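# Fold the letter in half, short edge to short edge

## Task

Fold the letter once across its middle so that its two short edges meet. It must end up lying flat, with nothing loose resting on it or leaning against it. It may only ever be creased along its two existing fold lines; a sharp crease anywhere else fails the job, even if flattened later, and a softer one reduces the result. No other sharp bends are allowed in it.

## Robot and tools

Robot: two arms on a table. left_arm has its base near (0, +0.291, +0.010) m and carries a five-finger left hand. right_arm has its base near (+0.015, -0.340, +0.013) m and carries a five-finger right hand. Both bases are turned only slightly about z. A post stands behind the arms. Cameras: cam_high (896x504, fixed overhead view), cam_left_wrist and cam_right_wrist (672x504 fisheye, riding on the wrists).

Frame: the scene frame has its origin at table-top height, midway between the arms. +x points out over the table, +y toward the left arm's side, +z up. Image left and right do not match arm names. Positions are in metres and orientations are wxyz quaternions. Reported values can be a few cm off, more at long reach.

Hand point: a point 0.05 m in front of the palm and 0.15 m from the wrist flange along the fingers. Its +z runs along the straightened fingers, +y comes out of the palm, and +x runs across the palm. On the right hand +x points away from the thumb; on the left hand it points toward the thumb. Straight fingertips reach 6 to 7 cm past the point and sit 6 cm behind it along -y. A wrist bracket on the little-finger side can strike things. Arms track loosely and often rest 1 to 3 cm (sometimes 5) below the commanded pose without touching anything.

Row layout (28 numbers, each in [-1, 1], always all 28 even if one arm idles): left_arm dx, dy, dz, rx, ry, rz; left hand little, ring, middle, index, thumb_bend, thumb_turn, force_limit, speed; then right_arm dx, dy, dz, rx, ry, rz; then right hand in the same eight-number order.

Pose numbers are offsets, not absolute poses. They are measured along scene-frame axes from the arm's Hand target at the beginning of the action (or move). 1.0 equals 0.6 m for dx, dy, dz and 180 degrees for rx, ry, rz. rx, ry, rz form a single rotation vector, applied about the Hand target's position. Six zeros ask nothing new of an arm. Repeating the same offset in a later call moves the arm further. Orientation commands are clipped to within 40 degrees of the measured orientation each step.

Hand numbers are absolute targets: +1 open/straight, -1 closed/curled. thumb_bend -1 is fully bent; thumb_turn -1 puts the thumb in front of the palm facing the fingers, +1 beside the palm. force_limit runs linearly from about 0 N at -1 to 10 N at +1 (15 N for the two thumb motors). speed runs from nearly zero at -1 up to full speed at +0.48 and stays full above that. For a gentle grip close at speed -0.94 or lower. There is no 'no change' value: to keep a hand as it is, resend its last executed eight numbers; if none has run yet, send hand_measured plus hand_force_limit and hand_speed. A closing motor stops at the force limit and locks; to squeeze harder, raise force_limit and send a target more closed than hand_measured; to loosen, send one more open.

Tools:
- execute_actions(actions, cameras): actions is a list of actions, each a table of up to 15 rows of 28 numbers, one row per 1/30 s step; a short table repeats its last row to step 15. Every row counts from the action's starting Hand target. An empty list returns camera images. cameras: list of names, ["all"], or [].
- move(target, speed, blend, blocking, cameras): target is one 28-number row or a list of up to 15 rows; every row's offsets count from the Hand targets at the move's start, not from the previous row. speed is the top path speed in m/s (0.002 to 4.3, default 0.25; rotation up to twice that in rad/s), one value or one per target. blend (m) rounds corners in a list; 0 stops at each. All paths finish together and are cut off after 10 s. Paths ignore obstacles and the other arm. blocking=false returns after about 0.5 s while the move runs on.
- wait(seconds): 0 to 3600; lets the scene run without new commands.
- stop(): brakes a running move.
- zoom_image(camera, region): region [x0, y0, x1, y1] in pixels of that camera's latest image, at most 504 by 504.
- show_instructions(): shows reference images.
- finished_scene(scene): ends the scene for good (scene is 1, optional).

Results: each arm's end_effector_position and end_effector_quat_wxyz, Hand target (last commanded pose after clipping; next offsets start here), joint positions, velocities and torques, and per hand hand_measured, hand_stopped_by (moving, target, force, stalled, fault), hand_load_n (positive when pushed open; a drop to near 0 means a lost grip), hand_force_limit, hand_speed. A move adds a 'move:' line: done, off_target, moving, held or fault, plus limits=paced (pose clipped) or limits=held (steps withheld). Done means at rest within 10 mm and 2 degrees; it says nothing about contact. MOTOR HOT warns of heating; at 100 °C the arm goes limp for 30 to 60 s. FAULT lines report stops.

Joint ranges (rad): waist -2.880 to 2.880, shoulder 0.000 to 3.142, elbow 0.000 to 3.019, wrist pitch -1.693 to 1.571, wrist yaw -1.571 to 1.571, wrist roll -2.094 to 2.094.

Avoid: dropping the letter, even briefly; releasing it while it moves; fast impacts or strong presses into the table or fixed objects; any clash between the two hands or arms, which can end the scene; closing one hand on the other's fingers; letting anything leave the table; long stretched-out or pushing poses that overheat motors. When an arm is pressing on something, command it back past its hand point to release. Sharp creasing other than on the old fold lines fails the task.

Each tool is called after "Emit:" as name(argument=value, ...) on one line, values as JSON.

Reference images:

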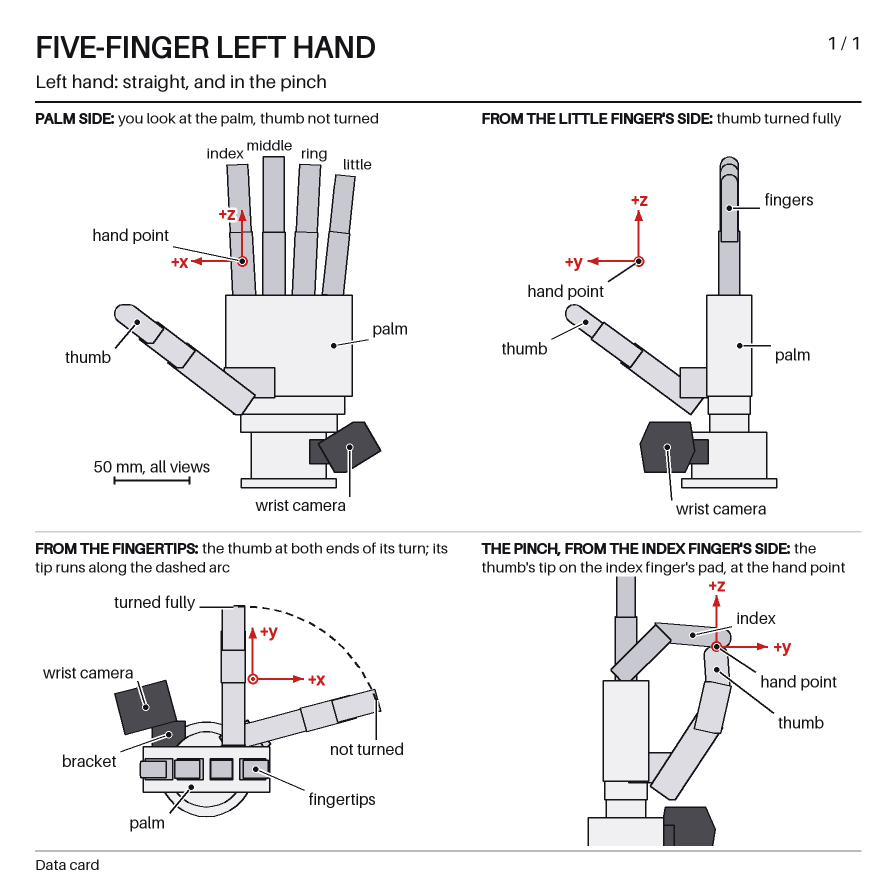

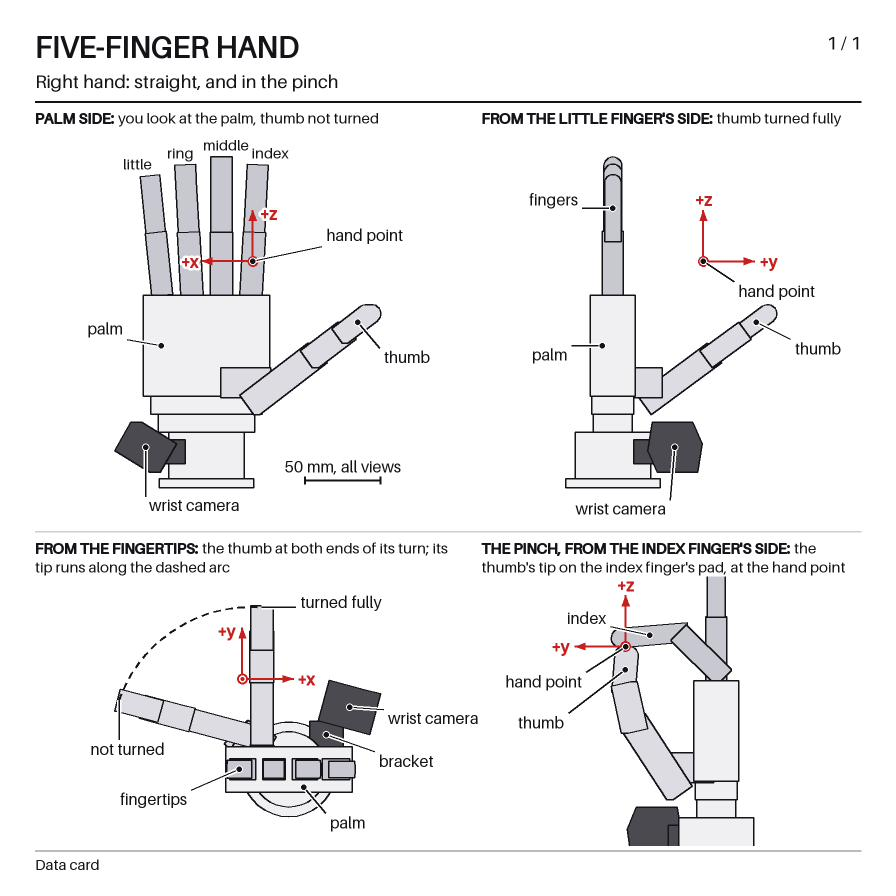

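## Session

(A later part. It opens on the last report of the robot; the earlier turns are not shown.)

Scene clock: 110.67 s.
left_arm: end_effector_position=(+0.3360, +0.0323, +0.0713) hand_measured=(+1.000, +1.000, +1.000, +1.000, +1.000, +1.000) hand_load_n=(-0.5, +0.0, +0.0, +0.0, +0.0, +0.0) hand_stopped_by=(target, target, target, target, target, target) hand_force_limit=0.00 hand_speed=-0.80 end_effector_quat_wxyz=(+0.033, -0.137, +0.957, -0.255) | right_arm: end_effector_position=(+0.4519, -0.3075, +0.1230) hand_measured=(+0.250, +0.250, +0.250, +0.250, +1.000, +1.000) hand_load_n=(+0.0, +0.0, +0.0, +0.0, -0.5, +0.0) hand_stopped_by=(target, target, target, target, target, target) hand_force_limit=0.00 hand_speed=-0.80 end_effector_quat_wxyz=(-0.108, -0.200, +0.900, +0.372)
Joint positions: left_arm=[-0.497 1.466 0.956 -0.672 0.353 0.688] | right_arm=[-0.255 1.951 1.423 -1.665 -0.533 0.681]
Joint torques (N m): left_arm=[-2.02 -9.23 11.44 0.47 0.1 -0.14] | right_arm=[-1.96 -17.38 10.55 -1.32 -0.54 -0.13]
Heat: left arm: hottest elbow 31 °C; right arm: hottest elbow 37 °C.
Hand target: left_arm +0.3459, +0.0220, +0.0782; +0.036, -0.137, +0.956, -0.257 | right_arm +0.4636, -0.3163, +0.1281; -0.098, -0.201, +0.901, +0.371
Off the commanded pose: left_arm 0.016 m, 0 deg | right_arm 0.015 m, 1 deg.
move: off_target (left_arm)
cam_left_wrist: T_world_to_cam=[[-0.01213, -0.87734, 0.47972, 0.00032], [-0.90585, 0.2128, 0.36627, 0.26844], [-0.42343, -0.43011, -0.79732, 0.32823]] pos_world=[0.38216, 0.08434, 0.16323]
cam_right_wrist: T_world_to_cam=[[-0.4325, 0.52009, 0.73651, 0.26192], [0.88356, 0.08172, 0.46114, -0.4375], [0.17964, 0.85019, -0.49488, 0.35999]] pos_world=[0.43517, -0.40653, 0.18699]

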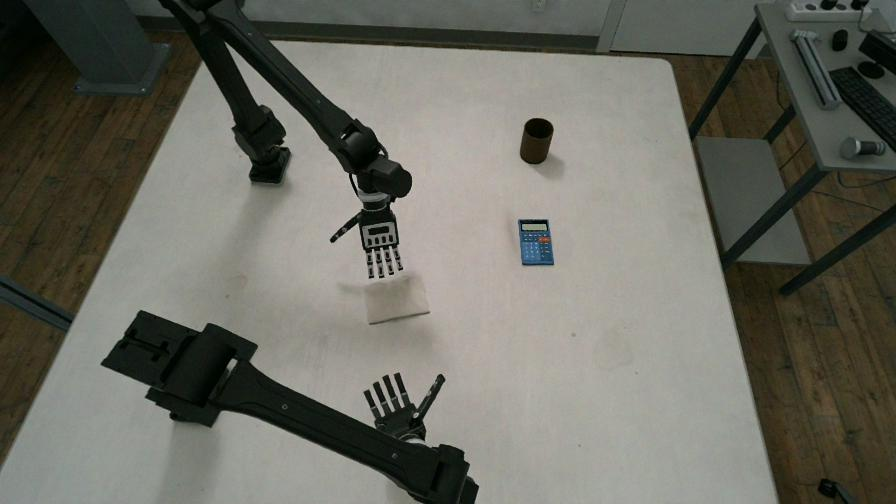

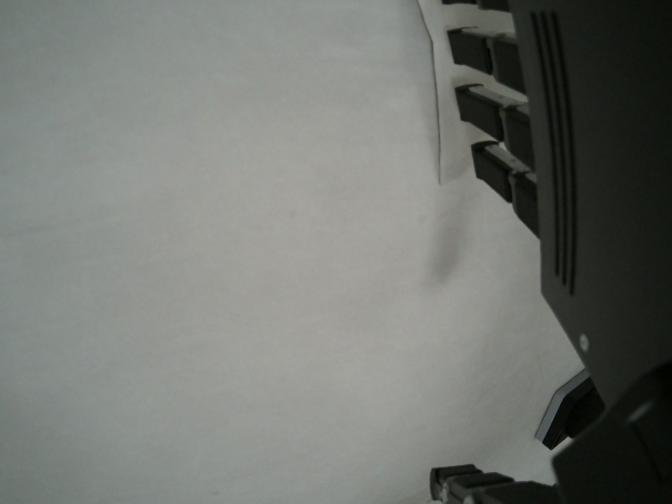

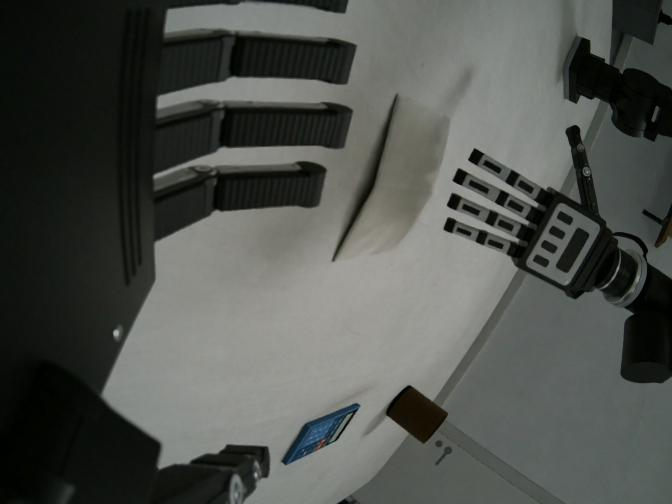

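Emit:
move(target=[[0.03,-0.0267,0.0,0,0,0,1,1,1,1,1,1,0,-0.8, 0,0,0,0,0,0,0.25,0.25,0.25,0.25,1,1,0,-0.8],[0.03,-0.0267,-0.08,0,0,0,1,1,1,1,1,1,0,-0.8, 0,0,0,0,0,0,0.25,0.25,0.25,0.25,1,1,0,-0.8]], cameras=["all"], speed=0.06)

Emit:
zoom_image(camera="cam_high", region=[340, 220, 480, 340])

Emit:
zoom_image(camera="cam_right_wrist", region=[300, 50, 550, 300])

Scene clock: 113.10 s.
left_arm: end_effector_position=(+0.3711, +0.0093, +0.0431) hand_measured=(+1.000, +1.000, +1.000, +1.000, +1.000, +1.000) hand_load_n=(+0.0, -0.5, +0.0, +0.0, +0.0, +0.5) hand_stopped_by=(target, target, target, target, target, target) hand_force_limit=0.00 hand_speed=-0.80 end_effector_quat_wxyz=(+0.046, -0.136, +0.954, -0.263) | right_arm: end_effector_position=(+0.4519, -0.3075, +0.1230) hand_measured=(+0.250, +0.250, +0.250, +0.250, +1.000, +1.000) hand_load_n=(+0.5, +0.0, +0.0, +0.0, +0.0, +0.0) hand_stopped_by=(target, target, target, target, target, target) hand_force_limit=0.00 hand_speed=-0.80 end_effector_quat_wxyz=(-0.108, -0.200, +0.900, +0.372)
Joint positions: left_arm=[-0.502 1.59 1.009 -0.566 0.348 0.677] | right_arm=[-0.255 1.951 1.423 -1.665 -0.533 0.681]
Joint torques (N m): left_arm=[-2.43 -10.11 7.15 1.32 0.11 -0.13] | right_arm=[-2.26 -17.79 10.77 -1.52 -0.48 -0.15]
Heat: left arm: hottest elbow 31 °C; right arm: hottest elbow 37 °C.
Hand target: left_arm +0.3639, +0.0059, +0.0302; +0.036, -0.137, +0.956, -0.257 | right_arm +0.4636, -0.3163, +0.1281; -0.098, -0.201, +0.901, +0.371
Off the commanded pose: left_arm 0.015 m, 1 deg | right_arm 0.015 m, 1 deg.
move: off_target (left_arm)
cam_left_wrist: T_world_to_cam=[[-0.02048, -0.87014, 0.49238, -0.00342], [-0.91652, 0.21311, 0.33849, 0.32069], [-0.39946, -0.44434, -0.80187, 0.30216]] pos_world=[0.41455, 0.06294, 0.13543]
cam_right_wrist: T_world_to_cam=[[-0.4325, 0.52009, 0.73651, 0.26192], [0.88356, 0.08172, 0.46114, -0.4375], [0.17964, 0.85019, -0.49488, 0.35999]] pos_world=[0.43517, -0.40653, 0.18699]

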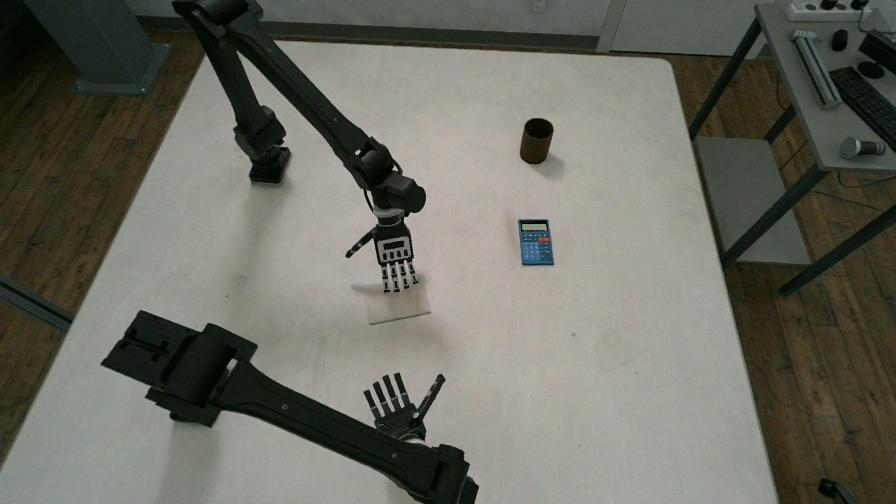

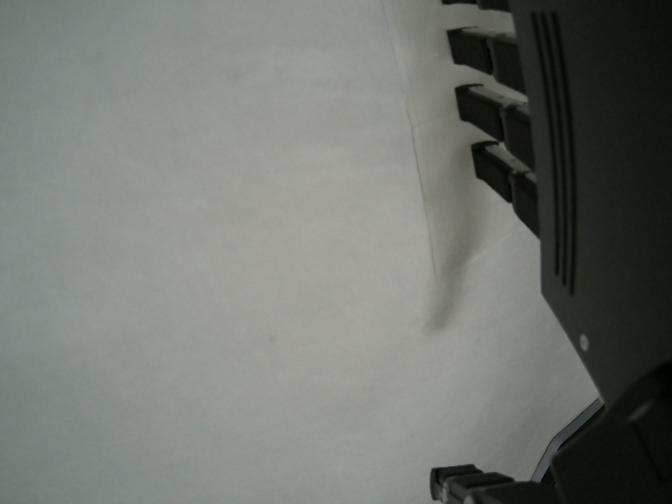

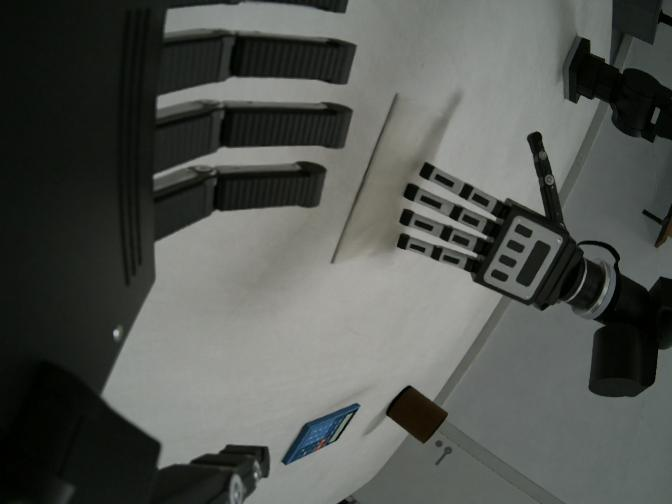

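Scaled by 3.600 from the camera's image (finer frame: 1280x720).

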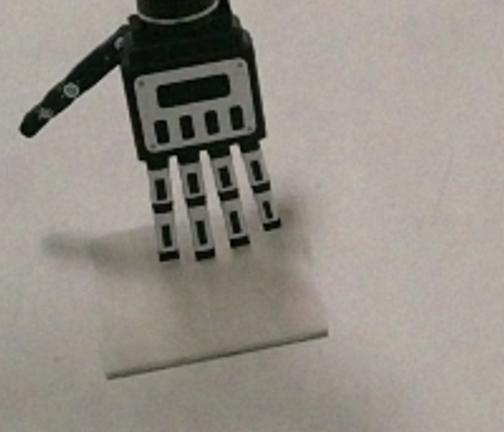

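Scaled by 2.016 from the camera's image (finer frame: 960x720).

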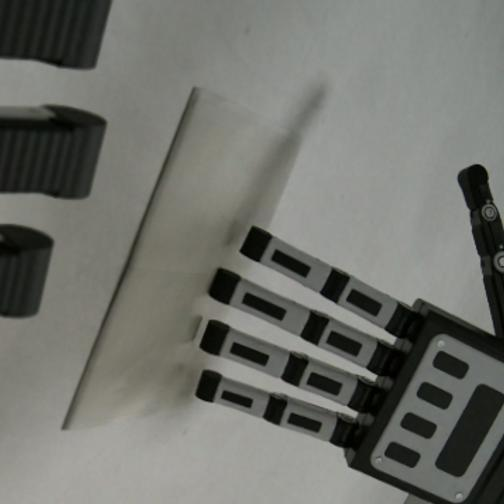

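Emit:
execute_actions(actions=[])

Emit:
zoom_image(camera="cam_high", region=[320, 240, 470, 350])

Emit:
zoom_image(camera="cam_right_wrist", region=[250, 50, 550, 300])

Scene clock: 113.77 s.
left_arm: end_effector_position=(+0.3711, +0.0093, +0.0431) hand_measured=(+1.000, +1.000, +1.000, +1.000, +1.000, +1.000) hand_load_n=(+0.0, +0.0, +0.0, +0.0, +0.0, +0.0) hand_stopped_by=(target, target, target, target, target, target) hand_force_limit=0.00 hand_speed=-0.80 end_effector_quat_wxyz=(+0.046, -0.136, +0.954, -0.263) | right_arm: end_effector_position=(+0.4519, -0.3075, +0.1230) hand_measured=(+0.250, +0.250, +0.250, +0.250, +1.000, +1.000) hand_load_n=(+0.0, +0.0, +0.0, +0.0, +0.0, +0.0) hand_stopped_by=(target, target, target, target, target, target) hand_force_limit=0.00 hand_speed=-0.80 end_effector_quat_wxyz=(-0.108, -0.200, +0.900, +0.372)
Joint positions: left_arm=[-0.502 1.59 1.009 -0.566 0.348 0.677] | right_arm=[-0.255 1.951 1.423 -1.665 -0.533 0.681]
Joint velocities: within noise
Joint torques (N m): left_arm=[-2.43 -10.34 7.13 1.33 0.11 -0.13] | right_arm=[-1.44 -16.44 10.67 -1.22 -0.47 -0.12]
Heat: left arm: hottest elbow 31 °C; right arm: hottest elbow 37 °C.
Hand target: left_arm +0.3639, +0.0059, +0.0302; +0.036, -0.137, +0.956, -0.257 | right_arm +0.4636, -0.3163, +0.1281; -0.098, -0.201, +0.901, +0.371
Off the commanded pose: left_arm 0.015 m, 1 deg | right_arm 0.015 m, 1 deg.
camera_calibration:
cam_left_wrist: T_world_to_cam=[[-0.02048, -0.87014, 0.49238, -0.00342], [-0.91652, 0.21311, 0.33849, 0.32069], [-0.39946, -0.44434, -0.80187, 0.30216]] pos_world=[0.41455, 0.06294, 0.13543]
cam_right_wrist: T_world_to_cam=[[-0.4325, 0.52009, 0.73651, 0.26192], [0.88356, 0.08172, 0.46114, -0.4375], [0.17964, 0.85019, -0.49488, 0.35999]] pos_world=[0.43517, -0.40653, 0.18699]

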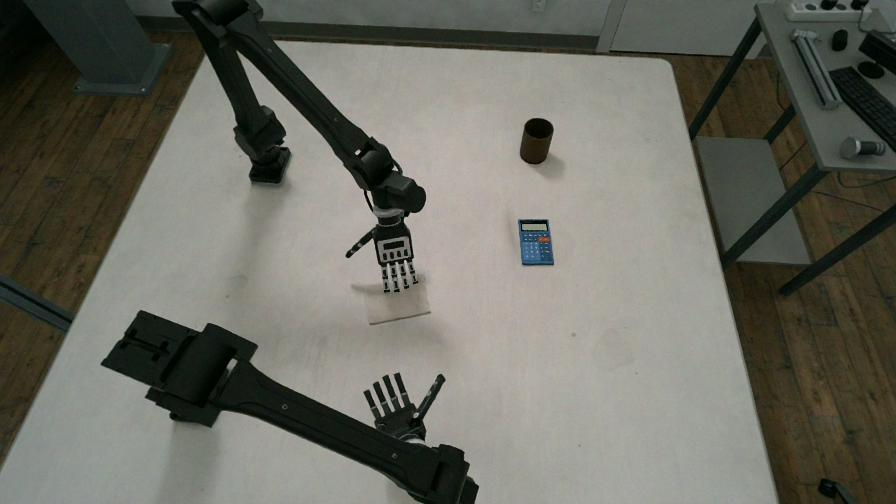

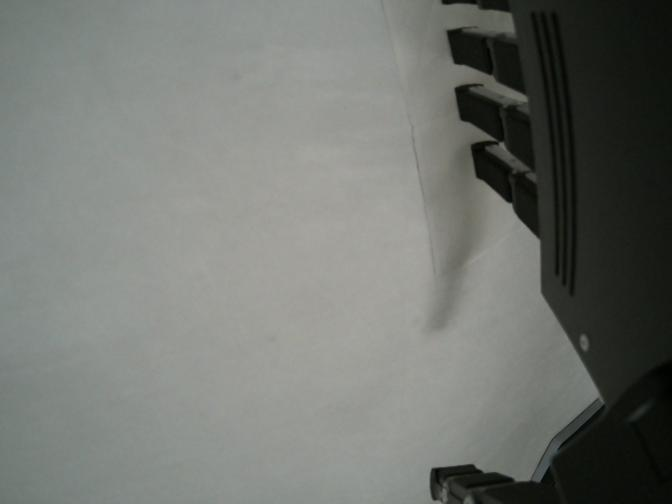

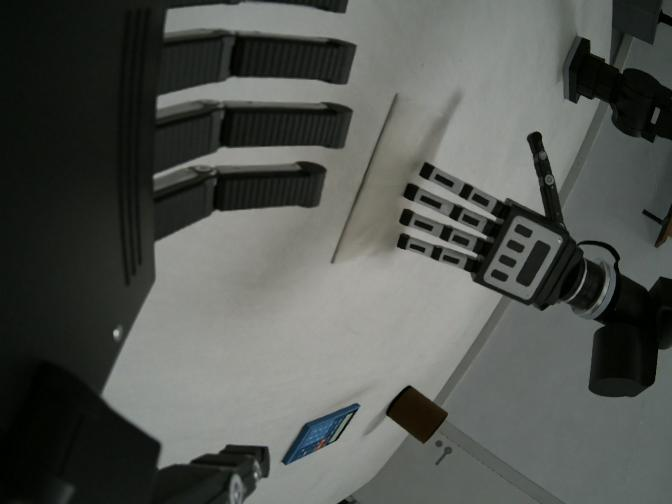

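Scaled by 3.360 from the camera's image (finer frame: 1280x720).

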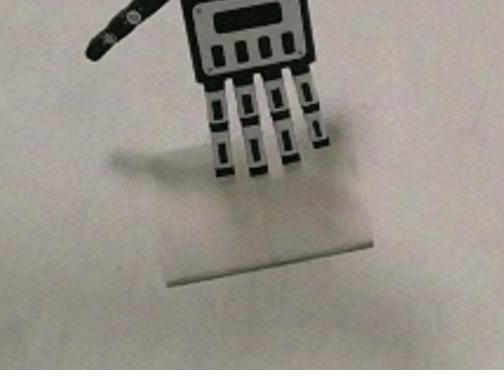

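Scaled by 1.680 from the camera's image (finer frame: 960x720).

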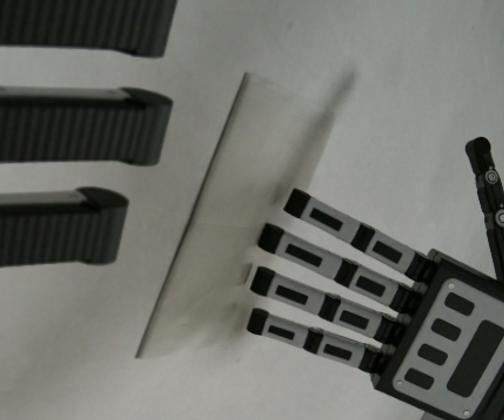

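Emit:
move(target=[0,0,-0.042,0,0,0,1,1,1,1,1,1,0,-0.8,0,0,0,0,0,0,0.25,0.25,0.25,0.25,1,1,0,-0.8], speed=0.03, cameras=["cam_high"])

Emit:
wait(seconds=1.5)

Emit:
zoom_image(camera="cam_high", region=[320, 240, 470, 350])

Scene clock: 115.23 s.
left_arm: end_effector_position=(+0.3786, +0.0046, +0.0367) hand_measured=(+1.000, +1.000, +1.000, +1.000, +1.000, +1.000) hand_load_n=(+0.0, +0.0, +0.0, +0.0, +0.0, +0.0) hand_stopped_by=(target, target, target, target, target, target) hand_force_limit=0.00 hand_speed=-0.80 end_effector_quat_wxyz=(+0.061, -0.132, +0.950, -0.276) | right_arm: end_effector_position=(+0.4519, -0.3075, +0.1230) hand_measured=(+0.250, +0.250, +0.250, +0.250, +1.000, +1.000) hand_load_n=(+0.0, +0.0, +0.0, +0.0, +0.0, +0.0) hand_stopped_by=(target, target, target, target, target, target) hand_force_limit=0.00 hand_speed=-0.80 end_effector_quat_wxyz=(-0.108, -0.200, +0.900, +0.372)
Joint positions: left_arm=[-0.502 1.599 0.993 -0.5 0.349 0.677] | right_arm=[-0.255 1.951 1.423 -1.665 -0.533 0.681]
Joint torques (N m): left_arm=[-2.37 -8.29 6.05 1.4 0.05 -0.13] | right_arm=[-2.26 -18.2 10.51 -1.35 -0.46 -0.17]
Heat: left arm: hottest elbow 31 °C; right arm: hottest elbow 37 °C.
Hand target: left_arm +0.3639, +0.0059, +0.0050; +0.036, -0.137, +0.956, -0.257 | right_arm +0.4636, -0.3163, +0.1281; -0.098, -0.201, +0.901, +0.371
Off the commanded pose: left_arm 0.035 m, 4 deg | right_arm 0.015 m, 1 deg.
move: off_target (left_arm)

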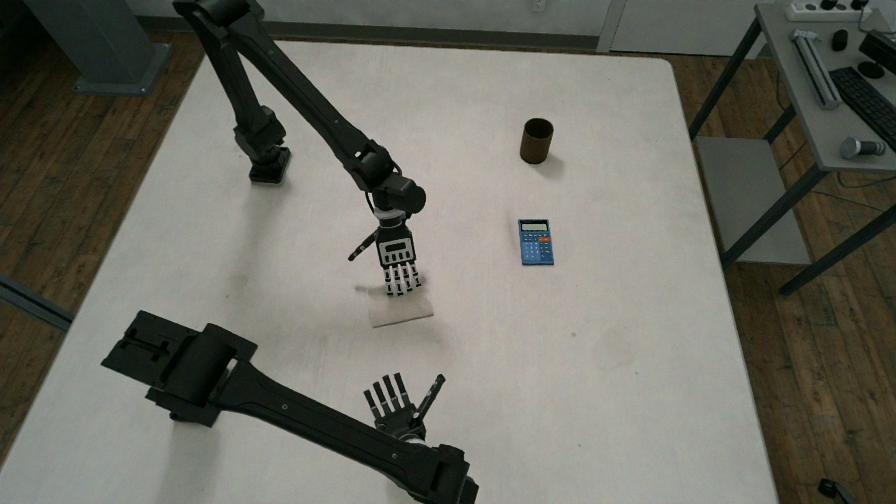

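Scene clock: 116.73 s.
left_arm: end_effector_position=(+0.3786, +0.0046, +0.0367) hand_measured=(+1.000, +1.000, +1.000, +1.000, +1.000, +1.000) hand_load_n=(+0.0, +0.0, +0.0, +0.0, -0.5, +0.0) hand_stopped_by=(target, target, target, target, target, target) hand_force_limit=0.00 hand_speed=-0.80 end_effector_quat_wxyz=(+0.061, -0.132, +0.950, -0.276) | right_arm: end_effector_position=(+0.4519, -0.3075, +0.1230) hand_measured=(+0.250, +0.250, +0.250, +0.250, +1.000, +1.000) hand_load_n=(+0.0, +0.0, +0.0, +0.0, +0.0, +0.0) hand_stopped_by=(target, target, target, target, target, target) hand_force_limit=0.00 hand_speed=-0.80 end_effector_quat_wxyz=(-0.108, -0.200, +0.900, +0.372)
Joint positions: left_arm=[-0.502 1.599 0.993 -0.5 0.349 0.677] | right_arm=[-0.255 1.951 1.423 -1.665 -0.533 0.681]
Joint torques (N m): left_arm=[-2.37 -8.23 6.02 1.4 0.07 -0.12] | right_arm=[-1.79 -17.55 10.73 -1.29 -0.51 -0.17]
Heat: left arm: hottest elbow 31 °C; right arm: hottest elbow 37 °C.
Hand target: left_arm +0.3639, +0.0059, +0.0050; +0.036, -0.137, +0.956, -0.257 | right_arm +0.4636, -0.3163, +0.1281; -0.098, -0.201, +0.901, +0.371
Off the commanded pose: left_arm 0.035 m, 4 deg | right_arm 0.015 m, 1 deg.
wait: 1.50 s; at rest by 0.17 s

Scaled by 3.360 from the camera's image (finer frame: 1280x720).
This view is cut from an older image: the scene may have changed since it was taken.

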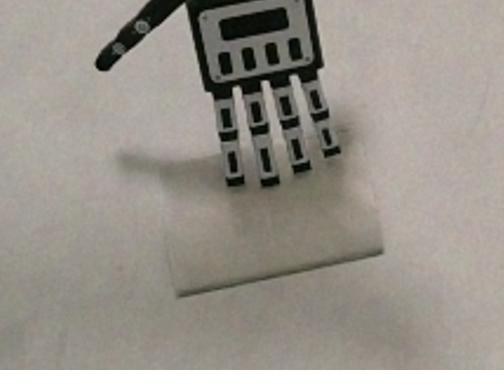

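Emit:
move(target=[[0.022,-0.002,0.06,0,0,0,1,1,1,1,1,1,0,-0.8,0,0,0,0,0,0,0.25,0.25,0.25,0.25,1,1,0,-0.8],[0.018,0.0,0.16,0,0,0,1,1,1,1,1,1,0,-0.8,0,0,0,0,0,0,0.25,0.25,0.25,0.25,1,1,0,-0.8],[-0.09,0.2,0.2,0,0,0,1,1,1,1,1,1,0,-0.8,0,0,0,0,0,0,0.25,0.25,0.25,0.25,1,1,0,-0.8]], speed=[0.05,0.06,0.12], cameras=["cam_high","cam_right_wrist","cam_left_wrist"])

Emit:
zoom_image(camera="cam_high", region=[340, 250, 460, 340])

Emit:
zoom_image(camera="cam_right_wrist", region=[300, 50, 500, 300])

Scene clock: 121.57 s.
left_arm: end_effector_position=(+0.3133, +0.1196, +0.1279) hand_measured=(+1.000, +1.000, +1.000, +1.000, +1.000, +1.000) hand_load_n=(+0.0, +0.0, +0.0, +0.0, +0.0, +0.0) hand_stopped_by=(target, target, target, target, target, target) hand_force_limit=0.00 hand_speed=-0.80 end_effector_quat_wxyz=(+0.040, -0.134, +0.955, -0.260) | right_arm: end_effector_position=(+0.4519, -0.3075, +0.1230) hand_measured=(+0.250, +0.250, +0.250, +0.250, +1.000, +1.000) hand_load_n=(+0.0, +0.0, +0.0, +0.0, +0.0, +0.0) hand_stopped_by=(target, target, target, target, target, target) hand_force_limit=0.00 hand_speed=-0.80 end_effector_quat_wxyz=(-0.108, -0.200, +0.900, +0.372)
Joint positions: left_arm=[-0.314 1.244 0.91 -0.899 0.419 0.873] | right_arm=[-0.255 1.951 1.423 -1.665 -0.533 0.681]
Joint torques (N m): left_arm=[-0.26 -8.29 7.95 0.36 0.38 0.04] | right_arm=[-2.02 -17.85 10.67 -1.21 -0.51 -0.17]
Heat: left arm: hottest elbow 32 °C; right arm: hottest elbow 38 °C.
Hand target: left_arm +0.3098, +0.1259, +0.1250; +0.036, -0.137, +0.956, -0.257 | right_arm +0.4636, -0.3163, +0.1281; -0.098, -0.201, +0.901, +0.371
Off the commanded pose: left_arm 0.008 m, 1 deg | right_arm 0.015 m, 1 deg.
move: done
cam_left_wrist: T_world_to_cam=[[-0.0211, -0.87348, 0.48641, 0.05097], [-0.91144, 0.21676, 0.34971, 0.21206], [-0.4109, -0.43595, -0.80069, 0.39863]] pos_world=[0.35815, 0.17234, 0.22023]
cam_right_wrist: T_world_to_cam=[[-0.4325, 0.52009, 0.73651, 0.26192], [0.88356, 0.08172, 0.46114, -0.4375], [0.17964, 0.85019, -0.49488, 0.35999]] pos_world=[0.43517, -0.40653, 0.18699]

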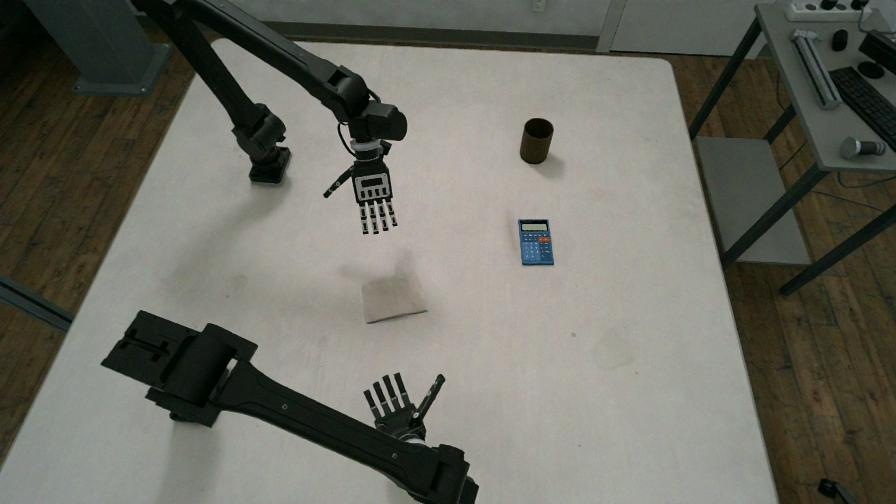

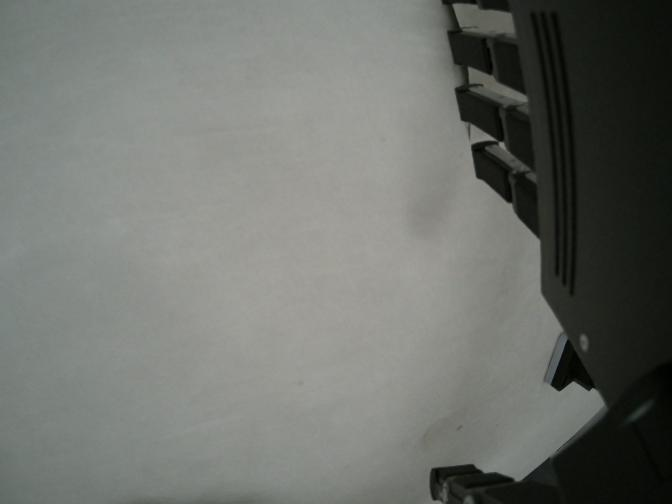

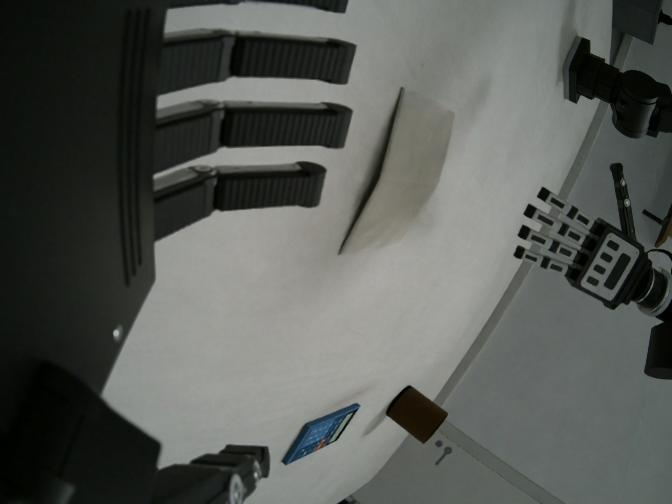

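Scaled by 4.200 from the camera's image (finer frame: 1280x720).

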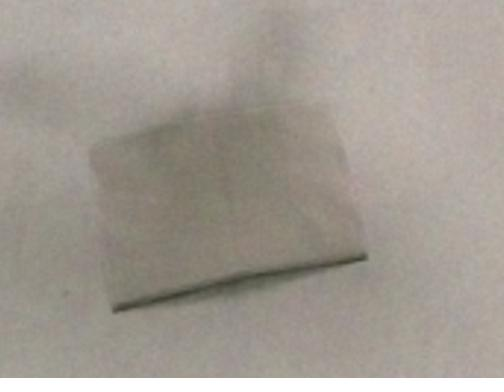

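Scaled by 2.016 from the camera's image (finer frame: 960x720).

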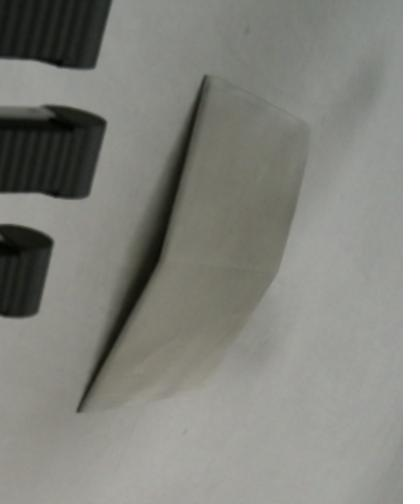

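Emit:
zoom_image(camera="cam_right_wrist", region=[330, 80, 460, 180])

Emit:
zoom_image(camera="cam_right_wrist", region=[330, 170, 460, 270])

Scaled by 3.877 from the camera's image (finer frame: 960x720).

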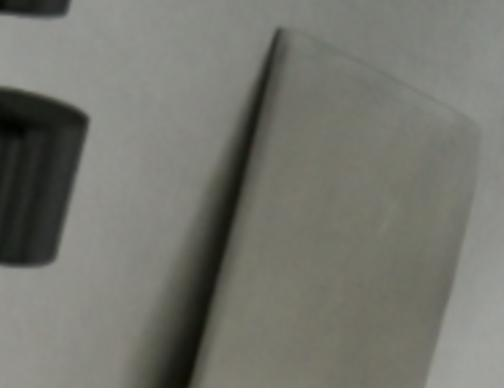

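Scaled by 3.877 from the camera's image (finer frame: 960x720).

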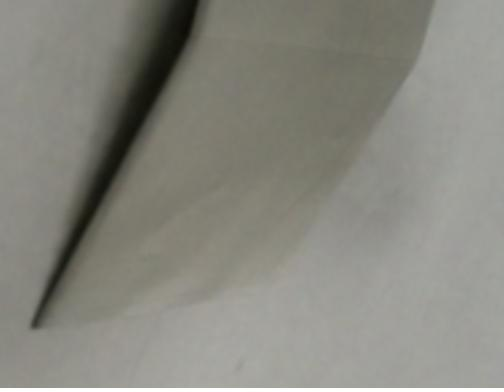

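Emit:
finished_scene()

The scene is finished: the task was done.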